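## Task

Remove the red card from the card stand and leave it lying flat on the table. When done, every other card must still sit in its original pocket, and the stand must be upright with all of its base resting on the table.

## Robot and tools

Robot: two six-joint arms, left_arm and right_arm, each ending in a two-finger gripper. Bases sit near (0, +0.295, 0) m for left_arm and (0, -0.317, 0) m for right_arm. Joint limits in rad, base to gripper: waist -2.618..3.054, shoulder 0..3.142, elbow 0..3.142 (straight at 2.901), wrist pitch and wrist yaw -1.571..1.571, wrist roll -2.094..2.094.

Frame: all positions, targets and offset axes use the scene frame. Origin is at table-top height, halfway between the arms, a little behind the near table edge; +x points out over the table, +z up, +y toward left_arm. Arm names do not match image left/right. On each gripper, fingers extend along its own +z and separate along its own y. end_effector_position (m) is the point between the finger pads, just behind the tips; orientation is end_effector_quat_wxyz. Printed poses may be off by a few cm, more at long reach.

Cameras: cam_high and cam_low are fixed on a beam behind the arms; cam_left_wrist and cam_right_wrist ride on the wrists. All are 672x504; calibration lines give intrinsics and T_world_to_cam.

execute_actions(actions, cameras): actions is a list of actions; each action is a list of up to 15 rows, one per 1/30 s step (a short action repeats its last row to 15 steps). Every row has 14 numbers in [-1, 1], both arms always: left dx, dy, dz, rx, ry, rz, opening, then right dx, dy, dz, rx, ry, rz, opening. The six pose numbers are an offset, not a pose: measured from that arm's Hand target at the start of the action, along scene axes, with 1.0 = 0.6 m for dx/dy/dz and 180 degrees for the rotation vector rx/ry/rz (rotation about the Hand target point). Every row in an action counts from that same start, so sending one offset twice moves twice. Six zeros means no new pose. Opening is absolute: +1 fully open (pad gap about 87 mm), 0 about 31-49 mm, -1 shut; always send the opening you want, since 0 is itself a command. Images return only for an empty actions list or when cameras names them (["all"], a list of names, or []).

move(target, speed, blend, opening_speed, blocking, cameras): target is one 14-number row laid out as above, or a list of up to 15 such rows; every row is an offset from the Hand targets at the move's start, not from the previous row. The gripper travels a straight path. speed is m/s (0.002-2.9, default 0.25; turning rate up to twice that in rad/s), one value or one per target. blend (m) rounds corners of a list; 0 stops at each. opening_speed (scale units per second, at least 0.2) ramps the fingers. blocking=false returns after 0.5 s while motion continues. A move lasts at most 10 s. Its result adds a move: line reporting done (within 10 mm and 2 degrees), off_target, moving, held or fault, plus limits=paced (pose clipped) or limits=held (steps withheld). Paths ignore obstacles and the other arm.

wait(seconds 0-3600) lets time pass without new commands. stop brakes a running move. zoom_image(camera, region [x0, y0, x1, y1] in pixels, at most 504x504) enlarges part of the latest image of a camera. finished_scene(scene) ends the current scene by its number; it cannot be undone, and after ending the first scene make no other call in that reply.

Results: Hand target is the last commanded pose after clipping; the next offsets count from it. The gripper often rests short of it; an empty-pose execute_actions call requests it again, otherwise send the remaining gap. Tool commands lists current gripper commands. grip_measured is finger position on the command scale; in Joint positions the gripper reads 0 shut to 1 open. Joint velocities may say within noise. Joint torques follow joint order, carry per-arm offsets, and joints 1-3 wrap at ±28 N m. MOTOR HOT appears from 75 °C; at 90 °C an OVER-TEMPERATURE FAULT folds that arm for the rest of the scene, and at 100 °C it collapses.

Control notes: orientation commands are clipped to 40 degrees from the measured one each step. Friction and weight can leave a gripper low, short or tilted; small moves may go sideways or not at all, so check the pose after each motion and correct tilt. Avoid paths near an arm's own base, which can whip the elbow. Faster moves stray more and strike harder; aiming far past a contact presses harder, and a blocked arm keeps pushing until commanded back.

Gripping: close to roughly 0.04 below the grip_measured value at first contact for full force. A card under 1 mm thick gets proportionally weaker squeeze; fast closing can press too hard.

Avoid: dropping the card or releasing it while it moves; knocking the stand over or disturbing other cards; anything leaving the table; hitting the bar, spacers under the bases, plate behind them or low rail; contact between the two arms, grippers or wrist cameras, or closing one gripper on the other's fingers; strain on a wrist camera cable; holding arms stretched or pushing long, which overheats motors. Loose objects may occasionally be nudged by outside pushes.

Each tool is called after "Request:" as name(argument=value, ...) on one line, values as JSON.

## Session

Request:
execute_actions(actions=[])

Scene clock: 0.00 s.
left_arm: end_effector_position=(+0.3814, +0.2825, +0.0383) grip_measured=+1.000 end_effector_quat_wxyz=(+0.554, -0.049, +0.829, +0.059) | right_arm: end_effector_position=(+0.3775, -0.3363, +0.0632) grip_measured=+1.000 end_effector_quat_wxyz=(+0.583, +0.026, +0.812, +0.002)
Joint positions: left_arm=[-0.136 1.566 0.416 0.74 -0.3 -0.082 1] | right_arm=[-0.072 1.475 0.373 0.769 -0.037 0.021 1]
Joint velocities: within noise
Joint torques (N m): no reading
Heat: left arm: 28 °C; right arm: 28 °C.
Hand target: left_arm +0.3860, +0.2818, +0.0464; +0.564, -0.051, +0.822, +0.057 | right_arm +0.3823, -0.3365, +0.0727; +0.595, +0.026, +0.803, +0.002
Tool commands: left_gripper/opening=+1.0 right_gripper/opening=+1.0
camera_calibration:
cam_left_wrist: T_world_to_cam=[[0.17156, -0.98402, -0.04767, 0.21305], [-0.8897, -0.13398, -0.43645, 0.43214], [0.42309, 0.11729, -0.89846, -0.0113]] pos_world=[0.3527, 0.26887, 0.18861]
cam_right_wrist: T_world_to_cam=[[-0.02616, -0.99844, -0.04926, -0.32268], [-0.89832, 0.0451, -0.43703, 0.41255], [0.43857, 0.03282, -0.8981, 0.04949]] pos_world=[0.34046, -0.3424, 0.20885]

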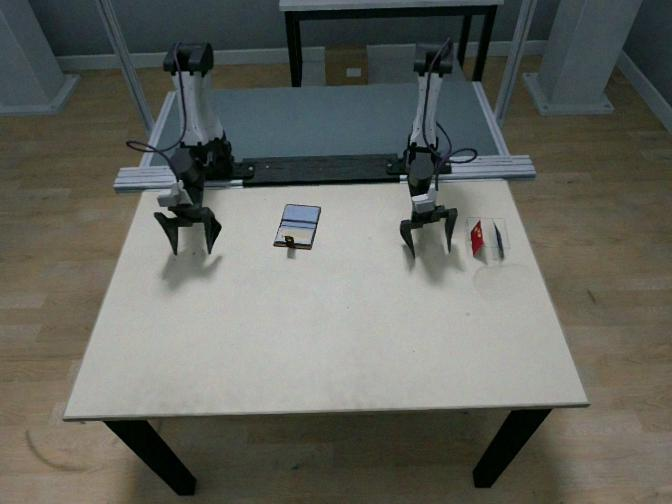

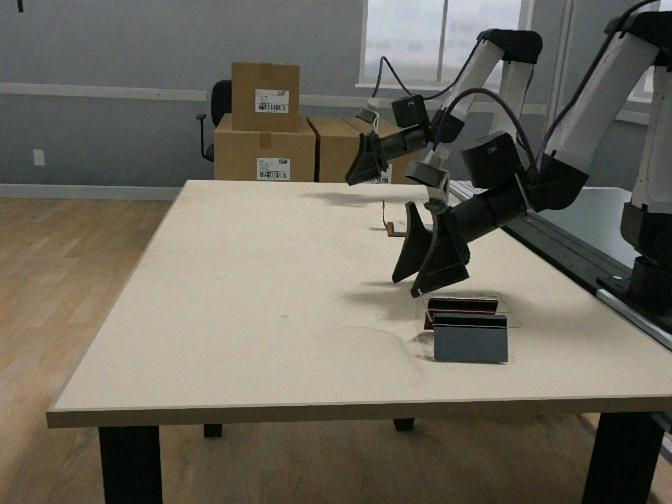

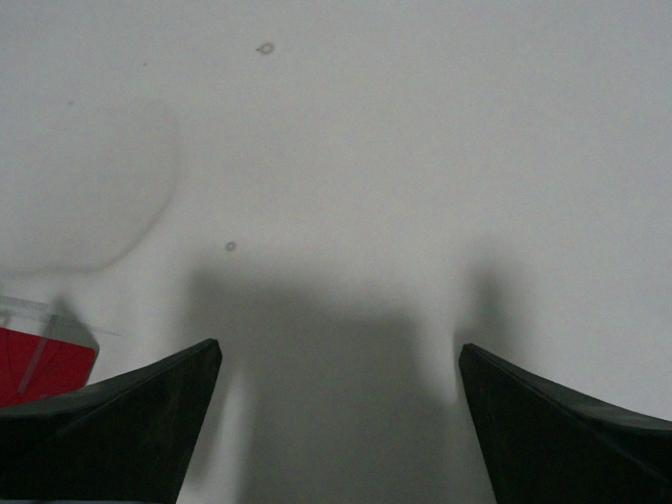

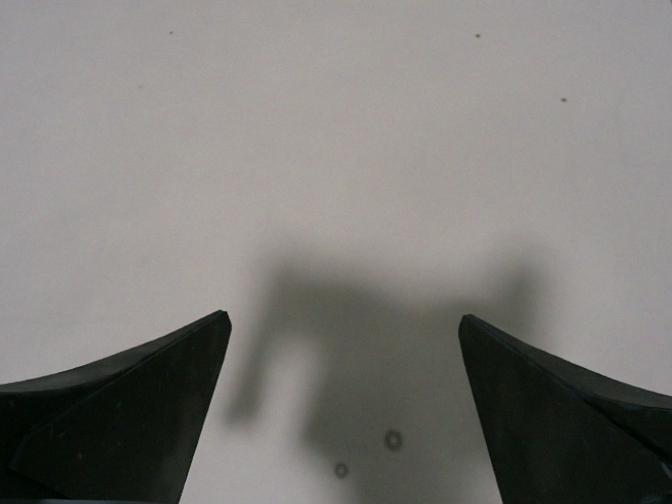

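Request:
move(target=[[-0.05,0.05,0.25,0,0,0,0,0,0,0,0,0,0,1],[-0.12,0.22,0.28,0,0,0,0,0,0,0,0,0,0,1]], speed=0.4, blend=0.02, cameras=["cam_left_wrist","cam_low","cam_high"])

Request:
zoom_image(camera="cam_low", region=[390, 260, 550, 380])

Request:
zoom_image(camera="cam_high", region=[440, 190, 540, 290])

Scene clock: 2.80 s.
left_arm: end_effector_position=(+0.3103, +0.4104, +0.2023) grip_measured=+0.000 end_effector_quat_wxyz=(+0.556, -0.057, +0.827, +0.052) | right_arm: end_effector_position=(+0.3775, -0.3363, +0.0632) grip_measured=+1.000 end_effector_quat_wxyz=(+0.583, +0.026, +0.812, +0.002)
Joint positions: left_arm=[0.523 0.966 0.769 -0.21 0.311 0.154 0.5] | right_arm=[-0.072 1.475 0.373 0.769 -0.037 0.021 1]
Joint torques (N m): left_arm=[0.7 -1.87 9.87 1.82 0.25 0.09] | right_arm=[0.28 -5.87 6.24 1.94 0.05 0.09]
Heat: left arm: 28 °C; right arm: 28 °C.
Hand target: left_arm +0.3140, +0.4139, +0.2144; +0.564, -0.051, +0.822, +0.057 | right_arm +0.3823, -0.3365, +0.0727; +0.595, +0.026, +0.803, +0.002
Off the commanded pose: left_arm 0.013 m, 1 deg | right_arm 0.011 m, 2 deg.
move: off_target (left_arm)
cam_left_wrist: T_world_to_cam=[[0.17711, -0.98381, -0.02739, 0.35303], [-0.88576, -0.1472, -0.44019, 0.46248], [0.42903, 0.10222, -0.89749, 0.1553]] pos_world=[0.28049, 0.39952, 0.35263]
Images, in order (width x height): cam_high 672x504, cam_low 672x504, cam_left_wrist 672x504.

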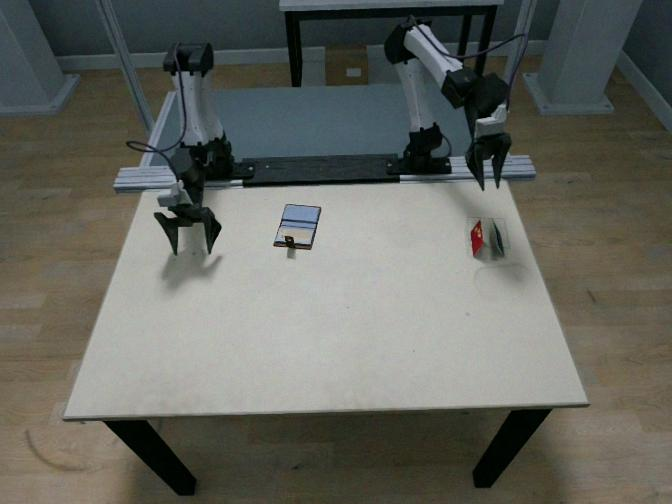

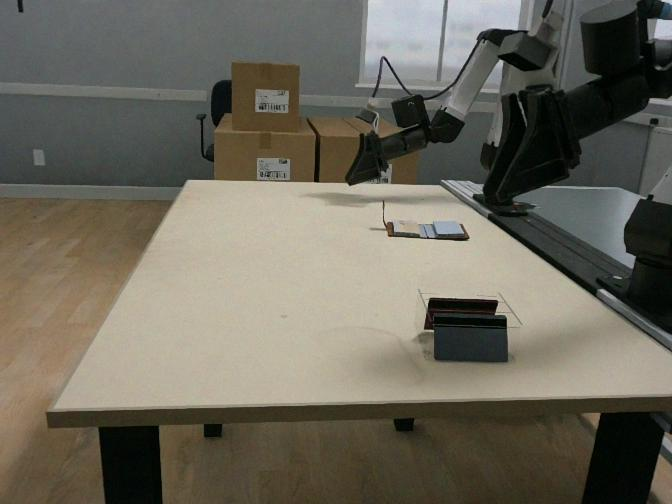

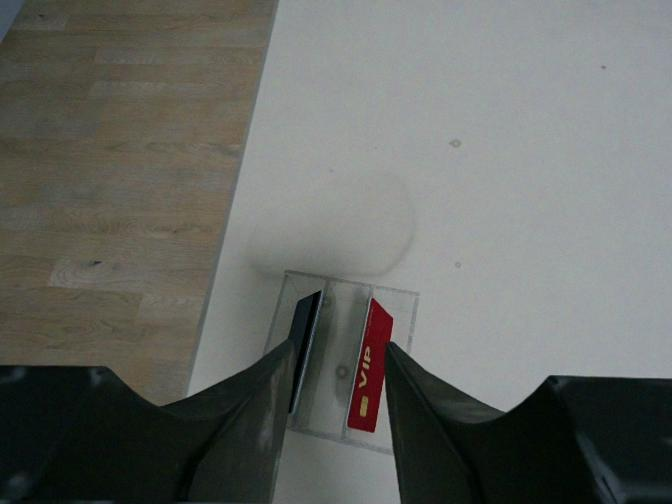

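Scaled by 3.150.

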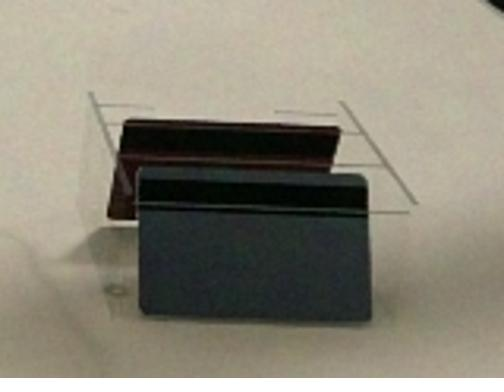

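Scaled by 5.040.

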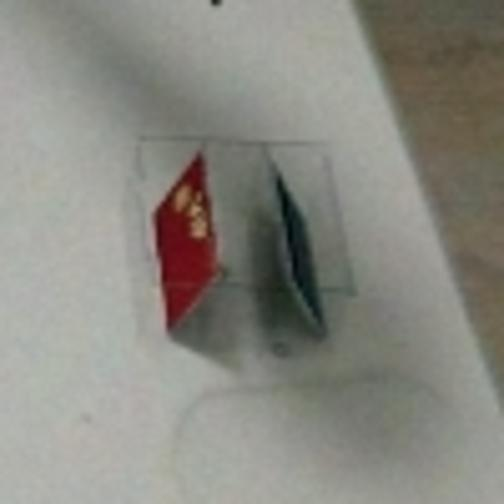

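Request:
move(target=[0.042,-0.025,-0.11,-0.102,0.2637,-0.0907,-0.35,0,0,0,0,0,0,1], speed=0.3, cameras=["cam_left_wrist","cam_low","cam_high"])

Request:
zoom_image(camera="cam_low", region=[370, 220, 550, 380])

Request:
zoom_image(camera="cam_left_wrist", region=[200, 120, 460, 400])

Scene clock: 10.20 s.
left_arm: end_effector_position=(+0.3334, +0.3991, +0.1462) grip_measured=-0.350 end_effector_quat_wxyz=(+0.173, -0.006, +0.976, -0.132) | right_arm: end_effector_position=(+0.3775, -0.3363, +0.0632) grip_measured=+1.000 end_effector_quat_wxyz=(+0.583, +0.026, +0.812, +0.002)
Joint positions: left_arm=[0.473 1.812 1.678 -1.227 0.387 0.395 0.325] | right_arm=[-0.072 1.475 0.373 0.769 -0.037 0.021 1]
Joint torques (N m): left_arm=[-0.44 -8.5 8.43 0.56 0.39 0.14] | right_arm=[0.16 -5.93 6.16 1.91 0.08 0.09]
Heat: left arm: 29 °C; right arm: 29 °C.
Hand target: left_arm +0.3392, +0.3989, +0.1484; +0.175, +0.003, +0.976, -0.133 | right_arm +0.3823, -0.3365, +0.0727; +0.595, +0.026, +0.803, +0.002
Off the commanded pose: left_arm 0.006 m, 1 deg | right_arm 0.011 m, 2 deg.
move: done
cam_left_wrist: T_world_to_cam=[[-0.02051, -0.97087, 0.23871, 0.35817], [-0.92697, 0.10792, 0.35928, 0.25163], [-0.37457, -0.21391, -0.90218, 0.49086]] pos_world=[0.42446, 0.42558, 0.26694]
Images, in order (width x height): cam_high 672x504, cam_low 672x504, cam_left_wrist 672x504.

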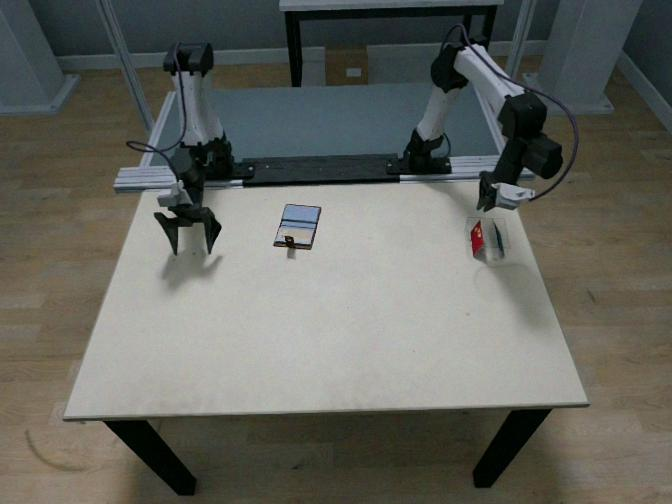

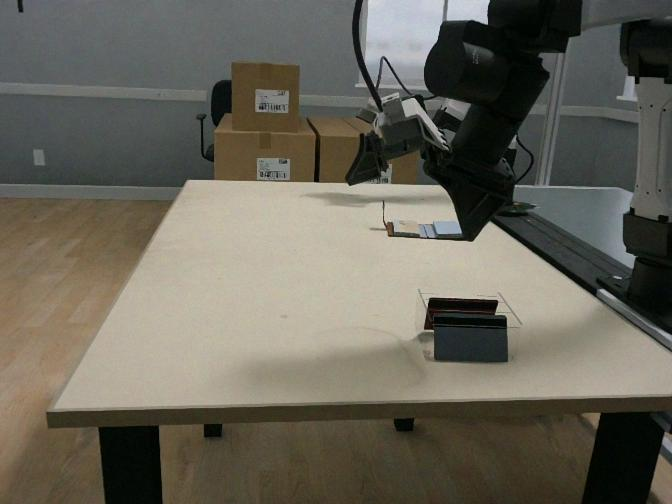

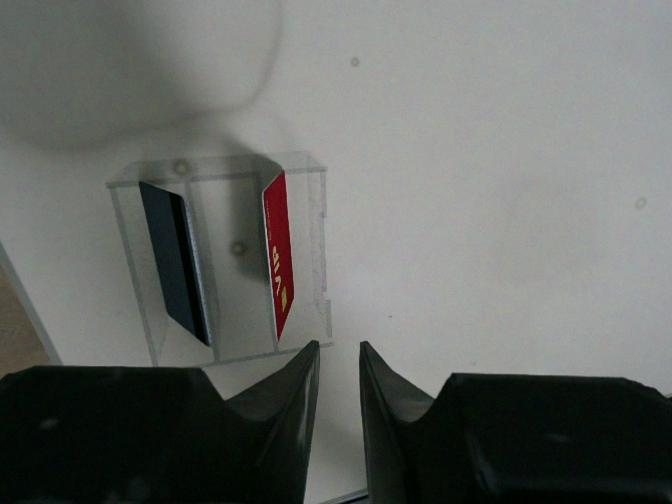

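Scaled by 2.800.

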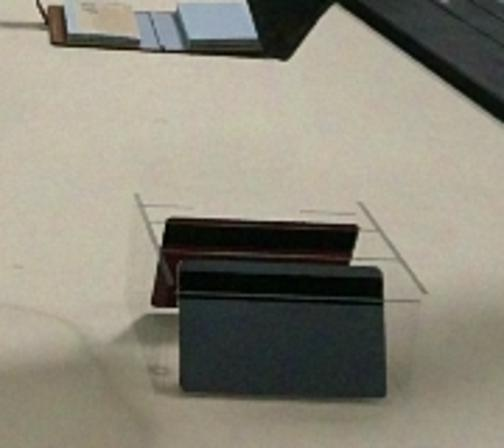

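Scaled by 1.800.

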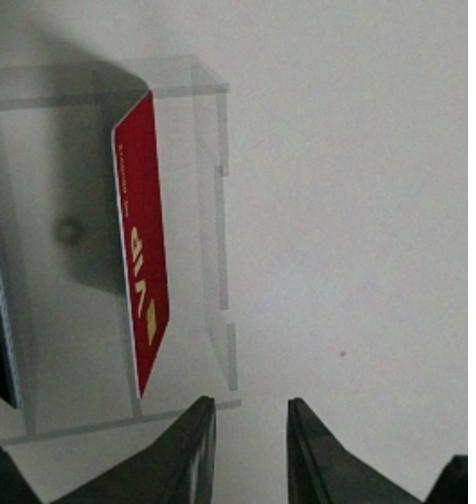

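Request:
move(target=[0.006,0.025,-0.075,0,0,0,-0.35,0,0,0,0,0,0,1], speed=0.15, cameras=["cam_left_wrist","cam_low"])

Request:
zoom_image(camera="cam_low", region=[390, 240, 550, 370])

Request:
zoom_image(camera="cam_left_wrist", region=[200, 120, 460, 400])

Scene clock: 13.13 s.
left_arm: end_effector_position=(+0.3394, +0.4115, +0.1090) grip_measured=-0.350 end_effector_quat_wxyz=(+0.172, +0.000, +0.976, -0.130) | right_arm: end_effector_position=(+0.3775, -0.3363, +0.0632) grip_measured=+1.000 end_effector_quat_wxyz=(+0.583, +0.026, +0.812, +0.002)
Joint positions: left_arm=[0.495 1.852 1.583 -1.103 0.39 0.431 0.325] | right_arm=[-0.072 1.475 0.373 0.769 -0.037 0.021 1]
Joint torques (N m): left_arm=[0.79 -9.48 5.87 0.83 0.45 0.13] | right_arm=[0.1 -5.97 6.19 1.92 0.04 0.07]
Heat: left arm: 29 °C; right arm: 29 °C.
Hand target: left_arm +0.3429, +0.4138, +0.1034; +0.175, +0.003, +0.976, -0.133 | right_arm +0.3823, -0.3365, +0.0727; +0.595, +0.026, +0.803, +0.002
Off the commanded pose: left_arm 0.007 m, 1 deg | right_arm 0.011 m, 2 deg.
move: done
cam_left_wrist: T_world_to_cam=[[-0.0316, -0.97179, 0.23372, 0.38381], [-0.92588, 0.11654, 0.35939, 0.26526], [-0.37648, -0.20504, -0.90345, 0.45933]] pos_world=[0.43066, 0.43625, 0.22994]
Images, in order (width x height): cam_low 672x504, cam_left_wrist 672x504.

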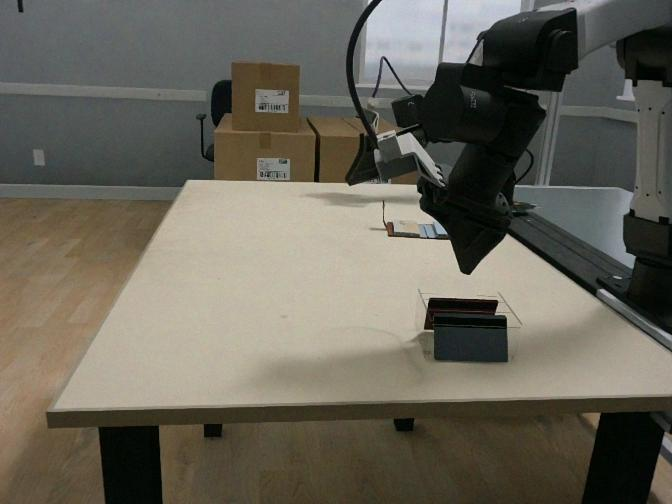

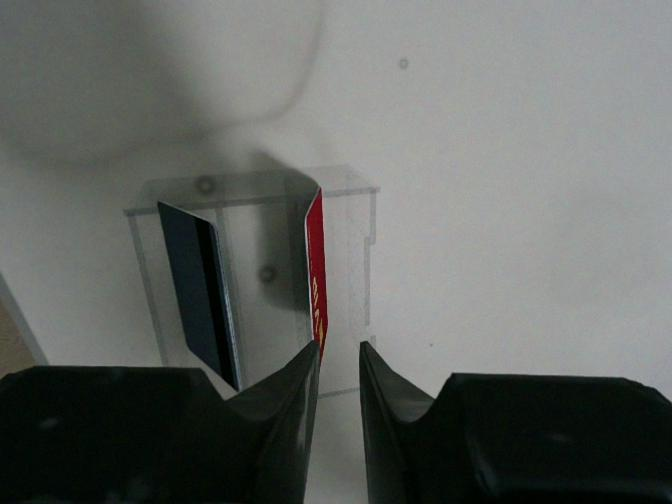

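Scaled by 3.150.

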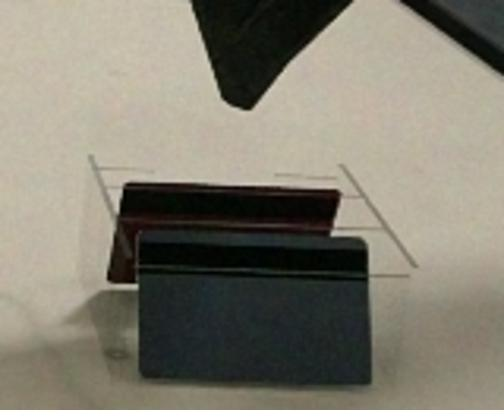

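Scaled by 1.800.

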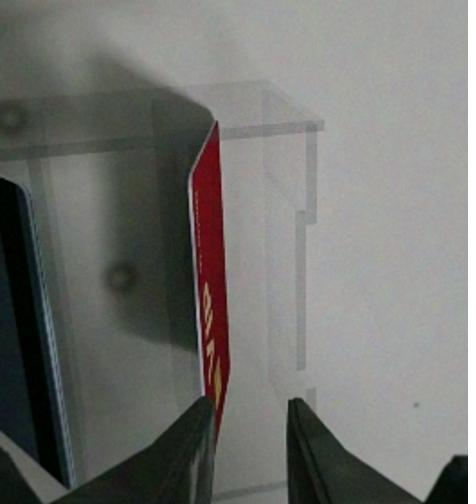

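Request:
move(target=[[0.0085,0.0095,0,0,0,0,-0.2,0,0,0,0,0,0,1],[0.0085,0.0095,-0.0585,0,0,0,-0.2,0,0,0,0,0,0,1]], speed=0.1, cameras=["cam_left_wrist","cam_low"])

Request:
zoom_image(camera="cam_low", region=[390, 240, 550, 370])

Request:
zoom_image(camera="cam_left_wrist", region=[200, 120, 460, 400])

Scene clock: 16.43 s.
left_arm: end_effector_position=(+0.3457, +0.4171, +0.0748) grip_measured=-0.200 end_effector_quat_wxyz=(+0.173, +0.001, +0.976, -0.130) | right_arm: end_effector_position=(+0.3775, -0.3363, +0.0632) grip_measured=+1.000 end_effector_quat_wxyz=(+0.583, +0.026, +0.812, +0.002)
Joint positions: left_arm=[0.501 1.894 1.502 -0.98 0.391 0.439 0.4] | right_arm=[-0.072 1.475 0.373 0.769 -0.037 0.021 1]
Joint torques (N m): left_arm=[0.94 -9.58 5.57 0.84 0.46 0.12] | right_arm=[0.29 -5.94 6.13 1.91 0.08 0.1]
Heat: left arm: 30 °C; right arm: 29 °C.
Hand target: left_arm +0.3480, +0.4197, +0.0684; +0.175, +0.003, +0.975, -0.133 | right_arm +0.3823, -0.3365, +0.0727; +0.595, +0.026, +0.803, +0.002
Off the commanded pose: left_arm 0.007 m, 0 deg | right_arm 0.011 m, 2 deg.
move: done
cam_left_wrist: T_world_to_cam=[[-0.03477, -0.97197, 0.23252, 0.39867], [-0.92658, 0.11854, 0.35694, 0.28238], [-0.3745, -0.20304, -0.90473, 0.43056]] pos_world=[0.43675, 0.44144, 0.19605]
Images, in order (width x height): cam_low 672x504, cam_left_wrist 672x504.

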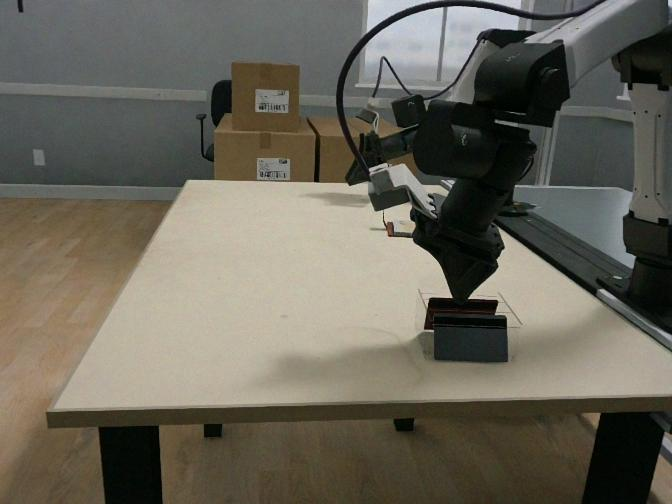

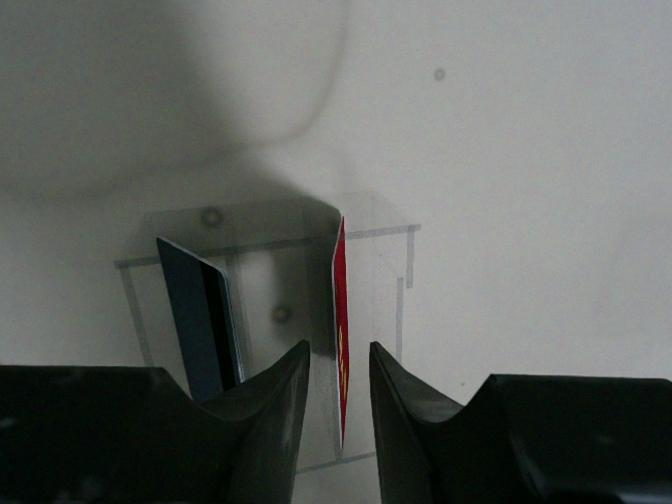

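Scaled by 3.150.

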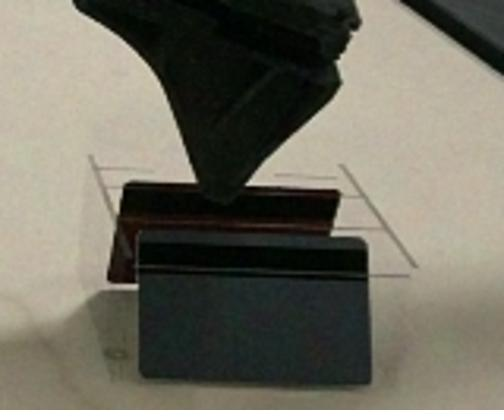

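Scaled by 1.800.

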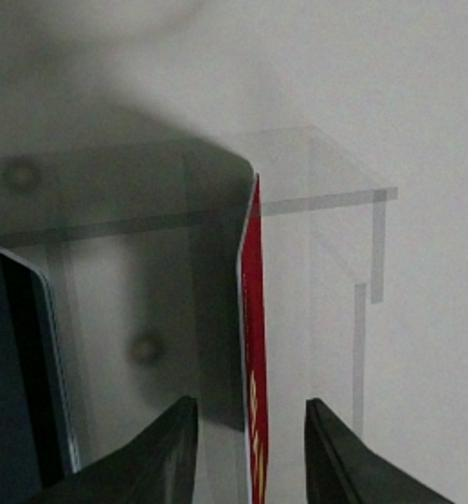

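Request:
move(target=[0,0,-0.008,0,0,0,-0.2,0,0,0,0,0,0,1], speed=0.05)

Request:
move(target=[0,0,0,0,0,0,-1,0,0,0,0,0,0,1], opening_speed=0.6, cameras=["cam_left_wrist","cam_low"])

Request:
zoom_image(camera="cam_low", region=[390, 240, 550, 370])

Scene clock: 17.80 s.
left_arm: end_effector_position=(+0.3460, +0.4172, +0.0714) grip_measured=-0.200 end_effector_quat_wxyz=(+0.175, +0.002, +0.976, -0.129) | right_arm: end_effector_position=(+0.3775, -0.3363, +0.0632) grip_measured=+1.000 end_effector_quat_wxyz=(+0.583, +0.026, +0.812, +0.002)
Joint positions: left_arm=[0.501 1.894 1.488 -0.962 0.391 0.439 0.4] | right_arm=[-0.072 1.475 0.373 0.769 -0.037 0.021 1]
Joint torques (N m): left_arm=[0.75 -9.1 5.29 0.9 0.43 0.11] | right_arm=[0.28 -6.09 6.24 1.9 0.06 0.07]
Heat: left arm: 30 °C; right arm: 29 °C.
Hand target: left_arm +0.3479, +0.4196, +0.0635; +0.175, +0.003, +0.976, -0.133 | right_arm +0.3823, -0.3365, +0.0727; +0.595, +0.026, +0.803, +0.002
Off the commanded pose: left_arm 0.008 m, 0 deg | right_arm 0.011 m, 2 deg.
move: done

Scene clock: 19.33 s.
left_arm: end_effector_position=(+0.3466, +0.4173, +0.0715) grip_measured=-0.775 end_effector_quat_wxyz=(+0.176, +0.002, +0.976, -0.129) | right_arm: end_effector_position=(+0.3775, -0.3363, +0.0632) grip_measured=+1.000 end_effector_quat_wxyz=(+0.583, +0.026, +0.812, +0.002)
Joint positions: left_arm=[0.501 1.894 1.488 -0.96 0.393 0.44 0.112] | right_arm=[-0.072 1.475 0.373 0.769 -0.037 0.021 1]
Joint torques (N m): left_arm=[0.79 -9.18 5.29 0.82 0.38 0.15] | right_arm=[0.24 -5.97 6.24 1.94 0.06 0.07]
Heat: left arm: 30 °C; right arm: 29 °C.
Hand target: left_arm +0.3480, +0.4196, +0.0635; +0.175, +0.003, +0.975, -0.133 | right_arm +0.3823, -0.3365, +0.0727; +0.595, +0.026, +0.803, +0.002
Off the commanded pose: left_arm 0.008 m, 0 deg | right_arm 0.011 m, 2 deg.
move: done
cam_left_wrist: T_world_to_cam=[[-0.03668, -0.97241, 0.23038, 0.40076], [-0.92866, 0.11832, 0.35157, 0.28558], [-0.36913, -0.20105, -0.90737, 0.42539]] pos_world=[0.43693, 0.44144, 0.19325]
Images, in order (width x height): cam_low 672x504, cam_left_wrist 672x504.

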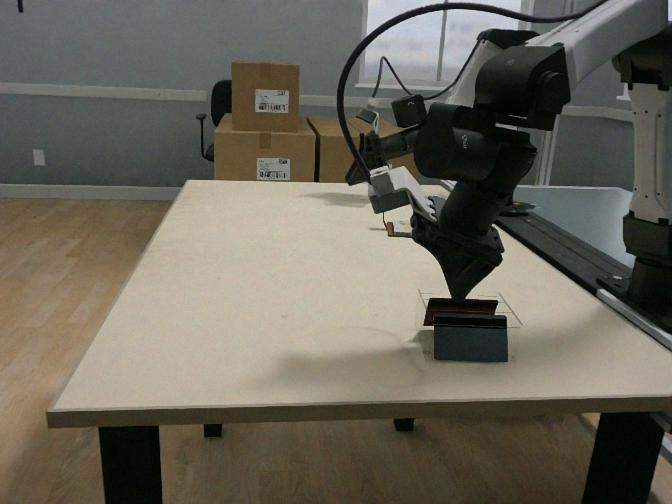

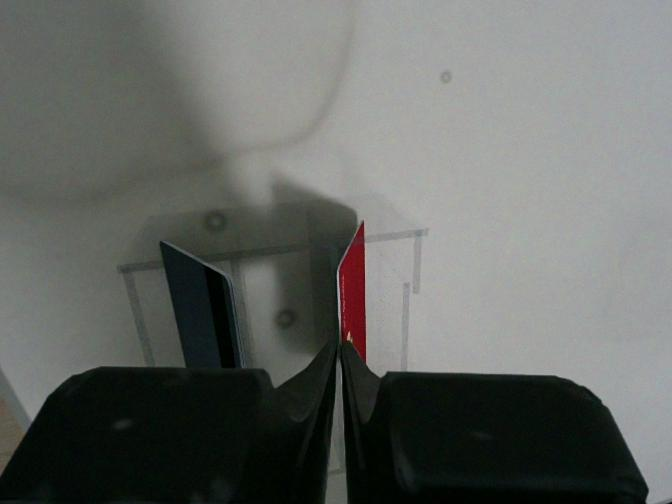

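Scaled by 3.150.

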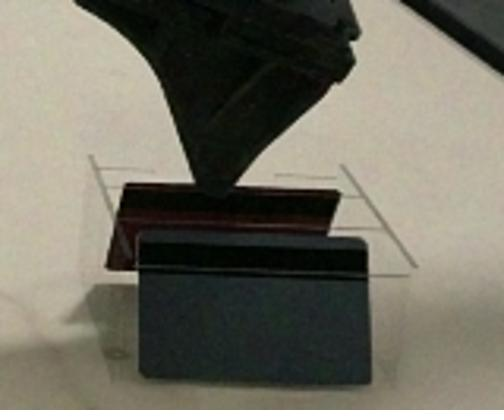

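Request:
move(target=[0,0.0,0.04,0,0,0,-1,0,0,0,0,0,0,1], speed=0.08, cameras=["cam_left_wrist","cam_low"])

Request:
zoom_image(camera="cam_low", region=[390, 240, 550, 370])

Scene clock: 21.37 s.
left_arm: end_effector_position=(+0.3423, +0.4151, +0.0803) grip_measured=-0.787 end_effector_quat_wxyz=(+0.165, +0.000, +0.977, -0.135) | right_arm: end_effector_position=(+0.3775, -0.3363, +0.0632) grip_measured=+1.000 end_effector_quat_wxyz=(+0.583, +0.026, +0.812, +0.002)
Joint positions: left_arm=[0.501 1.894 1.525 -1.022 0.393 0.44 0.107] | right_arm=[-0.072 1.475 0.373 0.769 -0.037 0.021 1]
Joint torques (N m): left_arm=[0.73 -10.5 8.65 0.5 0.4 0.11] | right_arm=[0.36 -5.9 6.17 1.92 0.08 0.05]
Heat: left arm: 30 °C; right arm: 30 °C.
Hand target: left_arm +0.3480, +0.4196, +0.0876; +0.175, +0.003, +0.975, -0.133 | right_arm +0.3823, -0.3365, +0.0727; +0.595, +0.026, +0.803, +0.002
Off the commanded pose: left_arm 0.010 m, 1 deg | right_arm 0.011 m, 2 deg.
move: done
cam_left_wrist: T_world_to_cam=[[-0.0318, -0.96969, 0.24226, 0.39265], [-0.92057, 0.12282, 0.37077, 0.27261], [-0.38929, -0.21123, -0.89657, 0.44172]] pos_world=[0.4354, 0.44057, 0.19983]
Images, in order (width x height): cam_low 672x504, cam_left_wrist 672x504.

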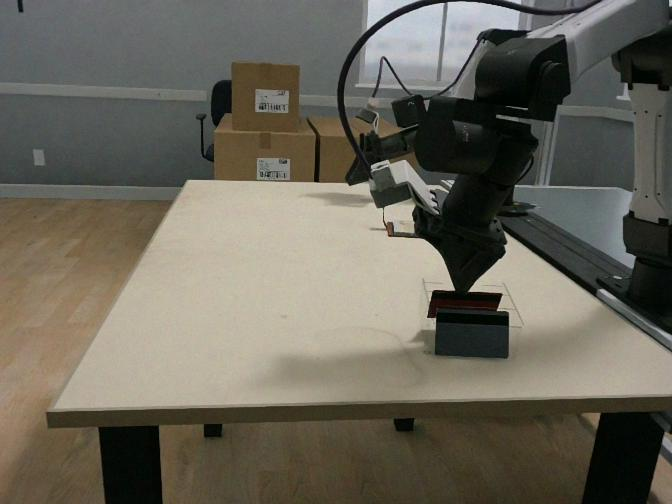

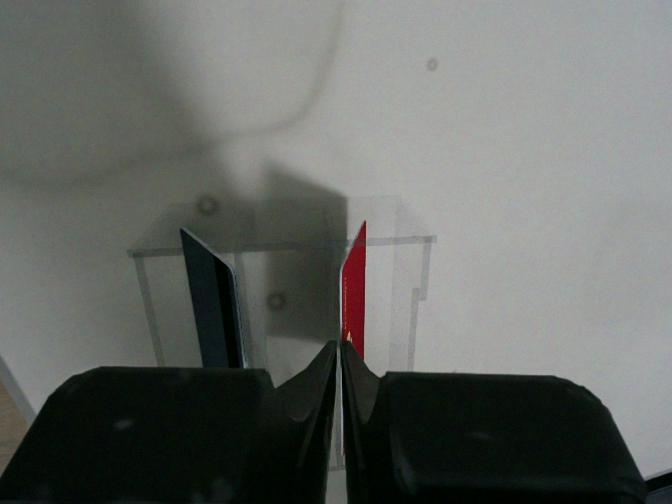

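Scaled by 3.150.

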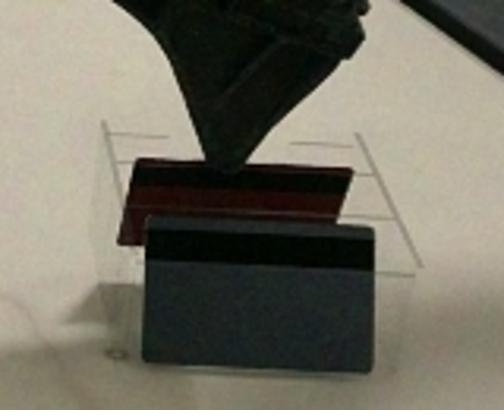

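Request:
move(target=[0,0,-0.022,0,0,0,-1,0,0,0,0,0,0,1], speed=0.04, cameras=["cam_low"])

Request:
zoom_image(camera="cam_low", region=[390, 240, 550, 370])

Scene clock: 27.87 s.
left_arm: end_effector_position=(+0.3451, +0.4166, +0.0793) grip_measured=-0.787 end_effector_quat_wxyz=(+0.171, +0.001, +0.976, -0.132) | right_arm: end_effector_position=(+0.3775, -0.3363, +0.0632) grip_measured=+1.000 end_effector_quat_wxyz=(+0.583, +0.026, +0.812, +0.002)
Joint positions: left_arm=[0.501 1.894 1.52 -1.004 0.393 0.44 0.106] | right_arm=[-0.072 1.475 0.373 0.769 -0.037 0.021 1]
Joint torques (N m): left_arm=[0.81 -9.73 5.76 0.85 0.4 0.13] | right_arm=[0.23 -5.93 6.3 1.95 0.08 0.06]
Heat: left arm: 31 °C; right arm: 30 °C.
Hand target: left_arm +0.3480, +0.4197, +0.0744; +0.175, +0.003, +0.975, -0.133 | right_arm +0.3823, -0.3365, +0.0727; +0.595, +0.026, +0.803, +0.002
Off the commanded pose: left_arm 0.006 m, 1 deg | right_arm 0.011 m, 2 deg.
move: done

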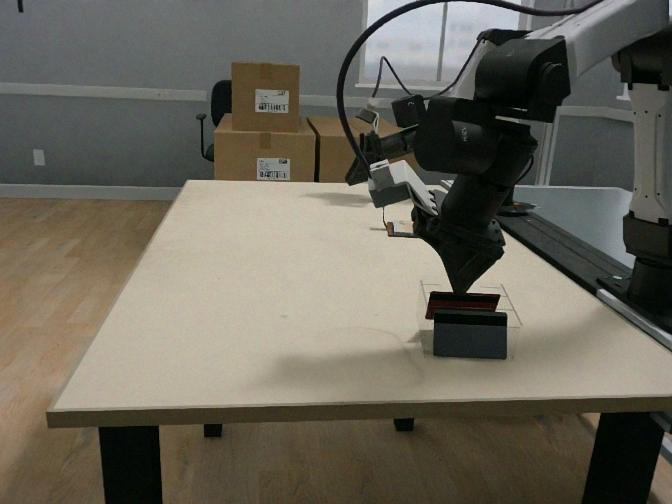

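Scaled by 3.150.

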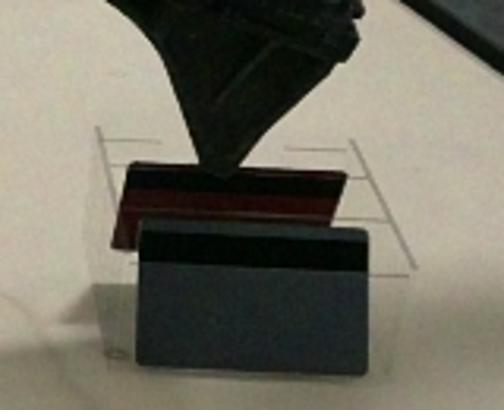

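Barely moved; lower more.

Request:
move(target=[0,0.0,-0.02,0,0,0,-1,0,0,0,0,0,0,1], speed=0.04, cameras=["cam_low"])

Request:
zoom_image(camera="cam_low", region=[390, 240, 550, 370])

Scene clock: 29.13 s.
left_arm: end_effector_position=(+0.3439, +0.4155, +0.0714) grip_measured=-0.787 end_effector_quat_wxyz=(+0.171, +0.001, +0.976, -0.133) | right_arm: end_effector_position=(+0.3775, -0.3363, +0.0632) grip_measured=+1.000 end_effector_quat_wxyz=(+0.583, +0.026, +0.812, +0.002)
Joint positions: left_arm=[0.501 1.894 1.488 -0.973 0.395 0.44 0.106] | right_arm=[-0.072 1.475 0.373 0.769 -0.037 0.021 1]
Joint torques (N m): left_arm=[0.66 -9.24 5.24 0.98 0.37 0.14] | right_arm=[0.17 -5.89 6.11 1.97 0.11 0.09]
Heat: left arm: 31 °C; right arm: 30 °C.
Hand target: left_arm +0.3479, +0.4196, +0.0623; +0.175, +0.003, +0.975, -0.133 | right_arm +0.3823, -0.3365, +0.0727; +0.595, +0.026, +0.803, +0.002
Off the commanded pose: left_arm 0.011 m, 1 deg | right_arm 0.011 m, 2 deg.
move: off_target (left_arm)

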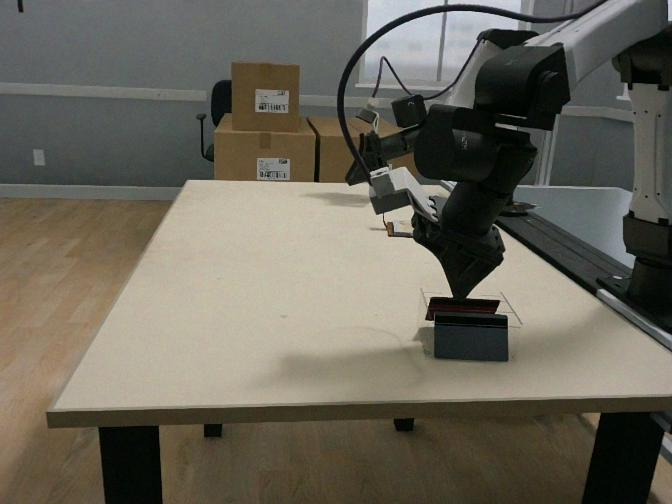

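Scaled by 3.150.

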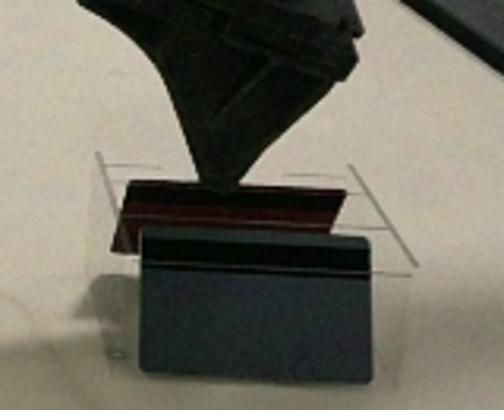

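Request:
move(target=[0,0,0,0,0,0,-0.3,0,0,0,0,0,0,1], opening_speed=0.4, cameras=["cam_low","cam_left_wrist"])

Request:
zoom_image(camera="cam_low", region=[410, 270, 530, 370])

Request:
zoom_image(camera="cam_left_wrist", region=[260, 180, 440, 380])

Scene clock: 32.63 s.
left_arm: end_effector_position=(+0.3464, +0.4168, +0.0706) grip_measured=-0.301 end_effector_quat_wxyz=(+0.176, +0.002, +0.976, -0.130) | right_arm: end_effector_position=(+0.3775, -0.3363, +0.0632) grip_measured=+1.000 end_effector_quat_wxyz=(+0.583, +0.026, +0.812, +0.002)
Joint positions: left_arm=[0.501 1.894 1.484 -0.957 0.395 0.44 0.349] | right_arm=[-0.072 1.475 0.373 0.769 -0.037 0.021 1]
Joint torques (N m): left_arm=[0.66 -9.1 5.38 0.81 0.39 0.11] | right_arm=[0.32 -6 6.24 1.92 0.08 0.07]
Heat: left arm: 32 °C; right arm: 30 °C.
Hand target: left_arm +0.3479, +0.4197, +0.0624; +0.175, +0.003, +0.976, -0.133 | right_arm +0.3823, -0.3365, +0.0727; +0.595, +0.026, +0.803, +0.002
Off the commanded pose: left_arm 0.009 m, 0 deg | right_arm 0.011 m, 2 deg.
move: done
cam_left_wrist: T_world_to_cam=[[-0.03749, -0.97182, 0.23273, 0.40032], [-0.92859, 0.11993, 0.3512, 0.28508], [-0.36922, -0.20294, -0.90691, 0.42522]] pos_world=[0.43673, 0.44114, 0.19235]

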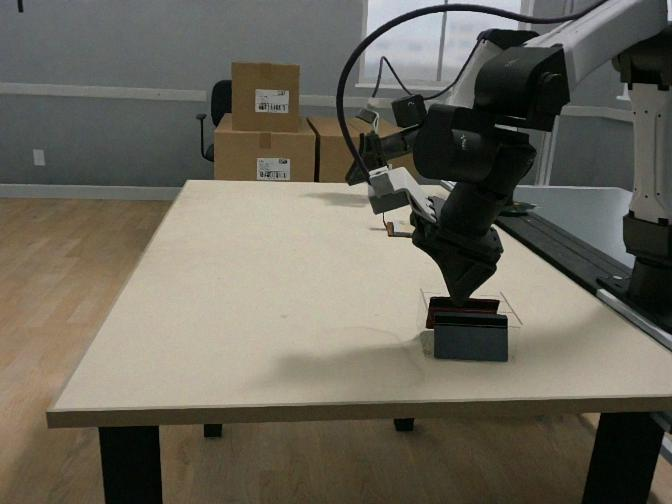

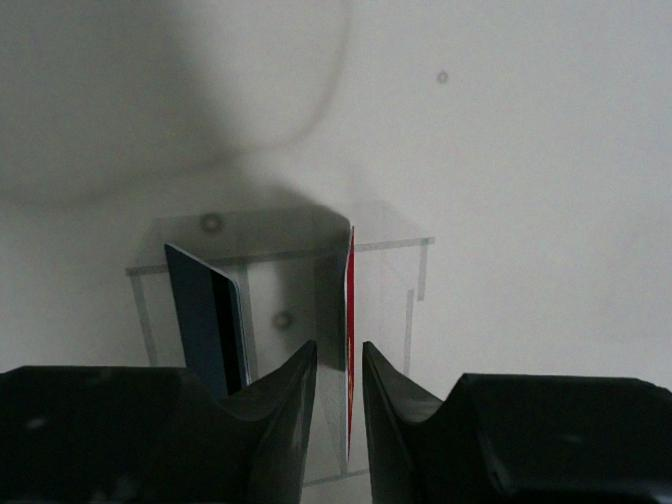

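Scaled by 4.200.

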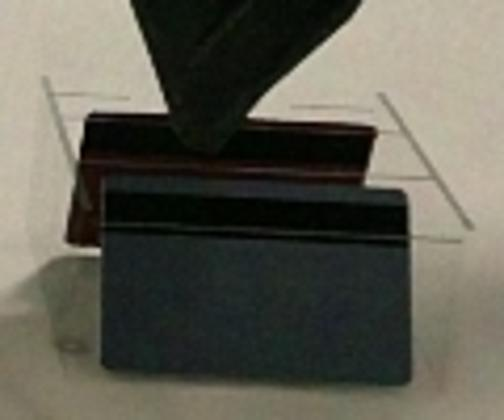

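Scaled by 2.520.

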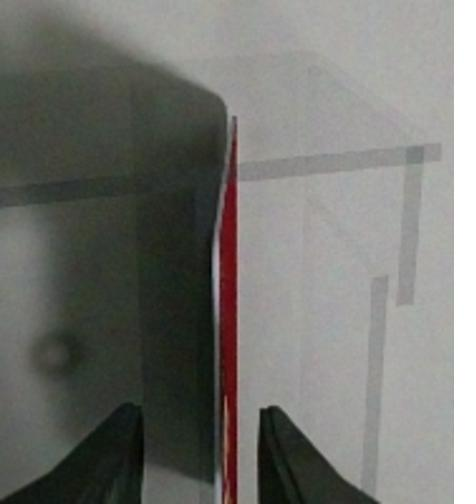

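Request:
move(target=[0,-0.003,0.022,0,0,0,-0.5,0,0,0,0,0,0,1], speed=0.05, cameras=["cam_low","cam_left_wrist"])

Request:
zoom_image(camera="cam_low", region=[410, 270, 530, 370])

Request:
zoom_image(camera="cam_left_wrist", region=[260, 180, 440, 380])

Scene clock: 34.60 s.
left_arm: end_effector_position=(+0.3424, +0.4147, +0.0704) grip_measured=-0.500 end_effector_quat_wxyz=(+0.168, +0.001, +0.977, -0.134) | right_arm: end_effector_position=(+0.3775, -0.3363, +0.0632) grip_measured=+1.000 end_effector_quat_wxyz=(+0.583, +0.026, +0.812, +0.002)
Joint positions: left_arm=[0.501 1.894 1.484 -0.976 0.395 0.44 0.25] | right_arm=[-0.072 1.475 0.373 0.769 -0.037 0.021 1]
Joint torques (N m): left_arm=[0.35 -10.41 8.4 0.5 0.38 0.07] | right_arm=[0.28 -5.96 6.04 1.91 0.07 0.09]
Heat: left arm: 32 °C; right arm: 30 °C.
Hand target: left_arm +0.3480, +0.4179, +0.0756; +0.175, +0.003, +0.976, -0.133 | right_arm +0.3823, -0.3365, +0.0727; +0.595, +0.026, +0.803, +0.002
Off the commanded pose: left_arm 0.008 m, 1 deg | right_arm 0.011 m, 2 deg.
move: done
cam_left_wrist: T_world_to_cam=[[-0.03362, -0.96983, 0.24145, 0.3954], [-0.92276, 0.12291, 0.36523, 0.27742], [-0.38389, -0.21053, -0.89906, 0.43082]] pos_world=[0.43468, 0.44007, 0.19054]

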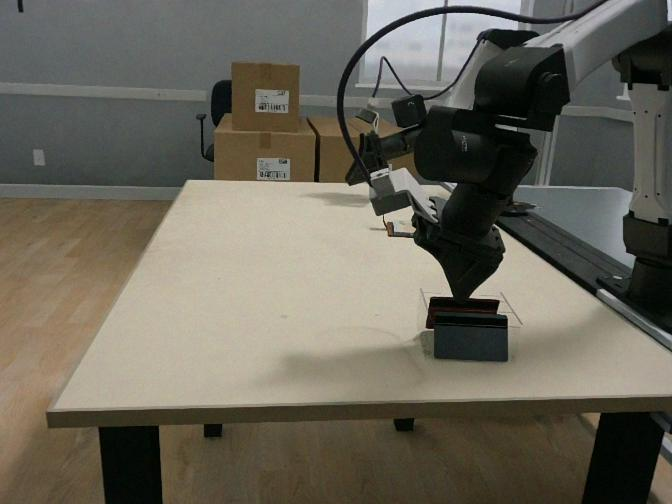

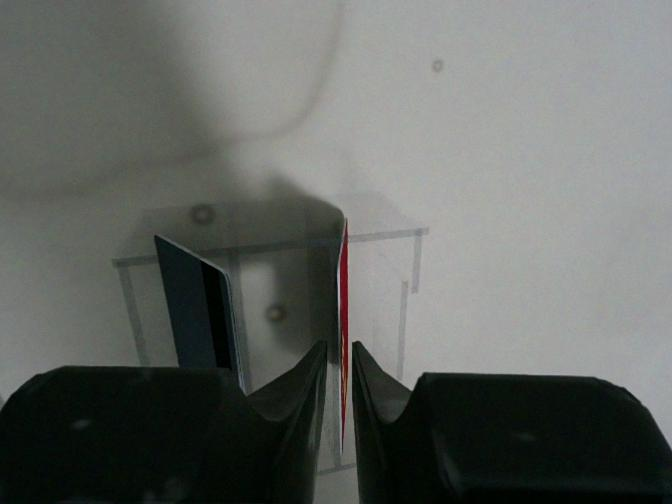

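Scaled by 4.200.

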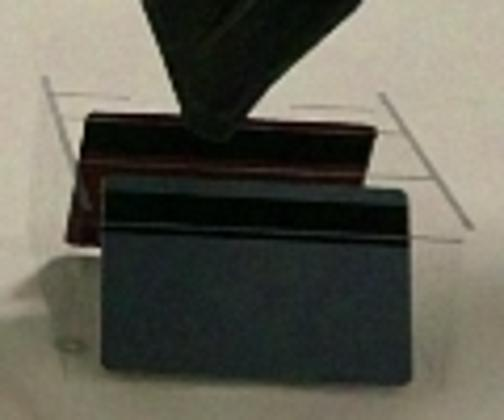

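Scaled by 2.520.

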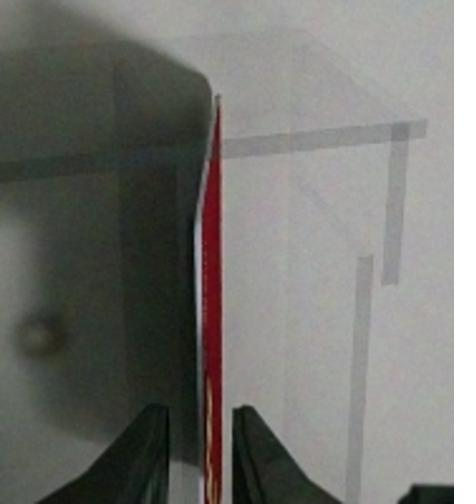

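Request:
move(target=[0.004,-0.002,0.012,0,0,0,-0.5,0,0,0,0,0,0,1], speed=0.05, cameras=["cam_low"])

Request:
zoom_image(camera="cam_low", region=[410, 270, 530, 370])

Scene clock: 37.67 s.
left_arm: end_effector_position=(+0.3441, +0.4156, +0.0779) grip_measured=-0.500 end_effector_quat_wxyz=(+0.170, +0.001, +0.976, -0.134) | right_arm: end_effector_position=(+0.3775, -0.3363, +0.0632) grip_measured=+1.000 end_effector_quat_wxyz=(+0.583, +0.026, +0.812, +0.002)
Joint positions: left_arm=[0.501 1.894 1.514 -1.002 0.395 0.44 0.25] | right_arm=[-0.072 1.475 0.373 0.769 -0.037 0.021 1]
Joint torques (N m): left_arm=[0.02 -10.41 8.46 0.55 0.35 0] | right_arm=[0.16 -5.82 6.17 1.93 0.07 0.08]
Heat: left arm: 32 °C; right arm: 30 °C.
Hand target: left_arm +0.3503, +0.4167, +0.0828; +0.175, +0.003, +0.976, -0.133 | right_arm +0.3823, -0.3365, +0.0727; +0.595, +0.026, +0.803, +0.002
Off the commanded pose: left_arm 0.008 m, 1 deg | right_arm 0.011 m, 2 deg.
move: done

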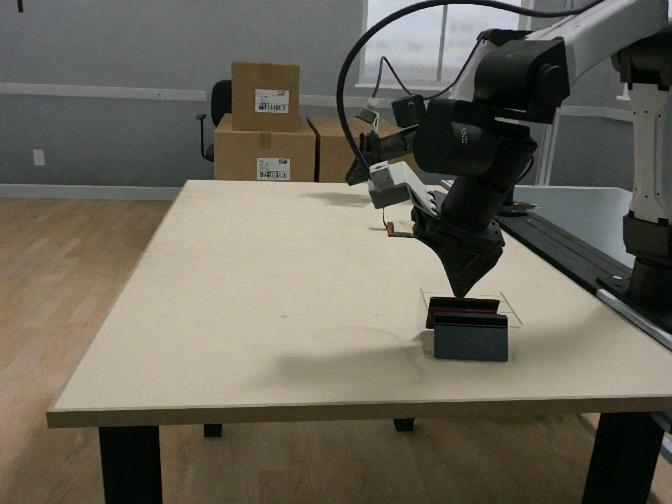

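Scaled by 4.200.

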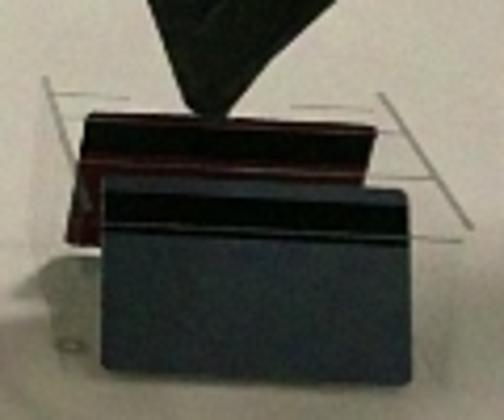

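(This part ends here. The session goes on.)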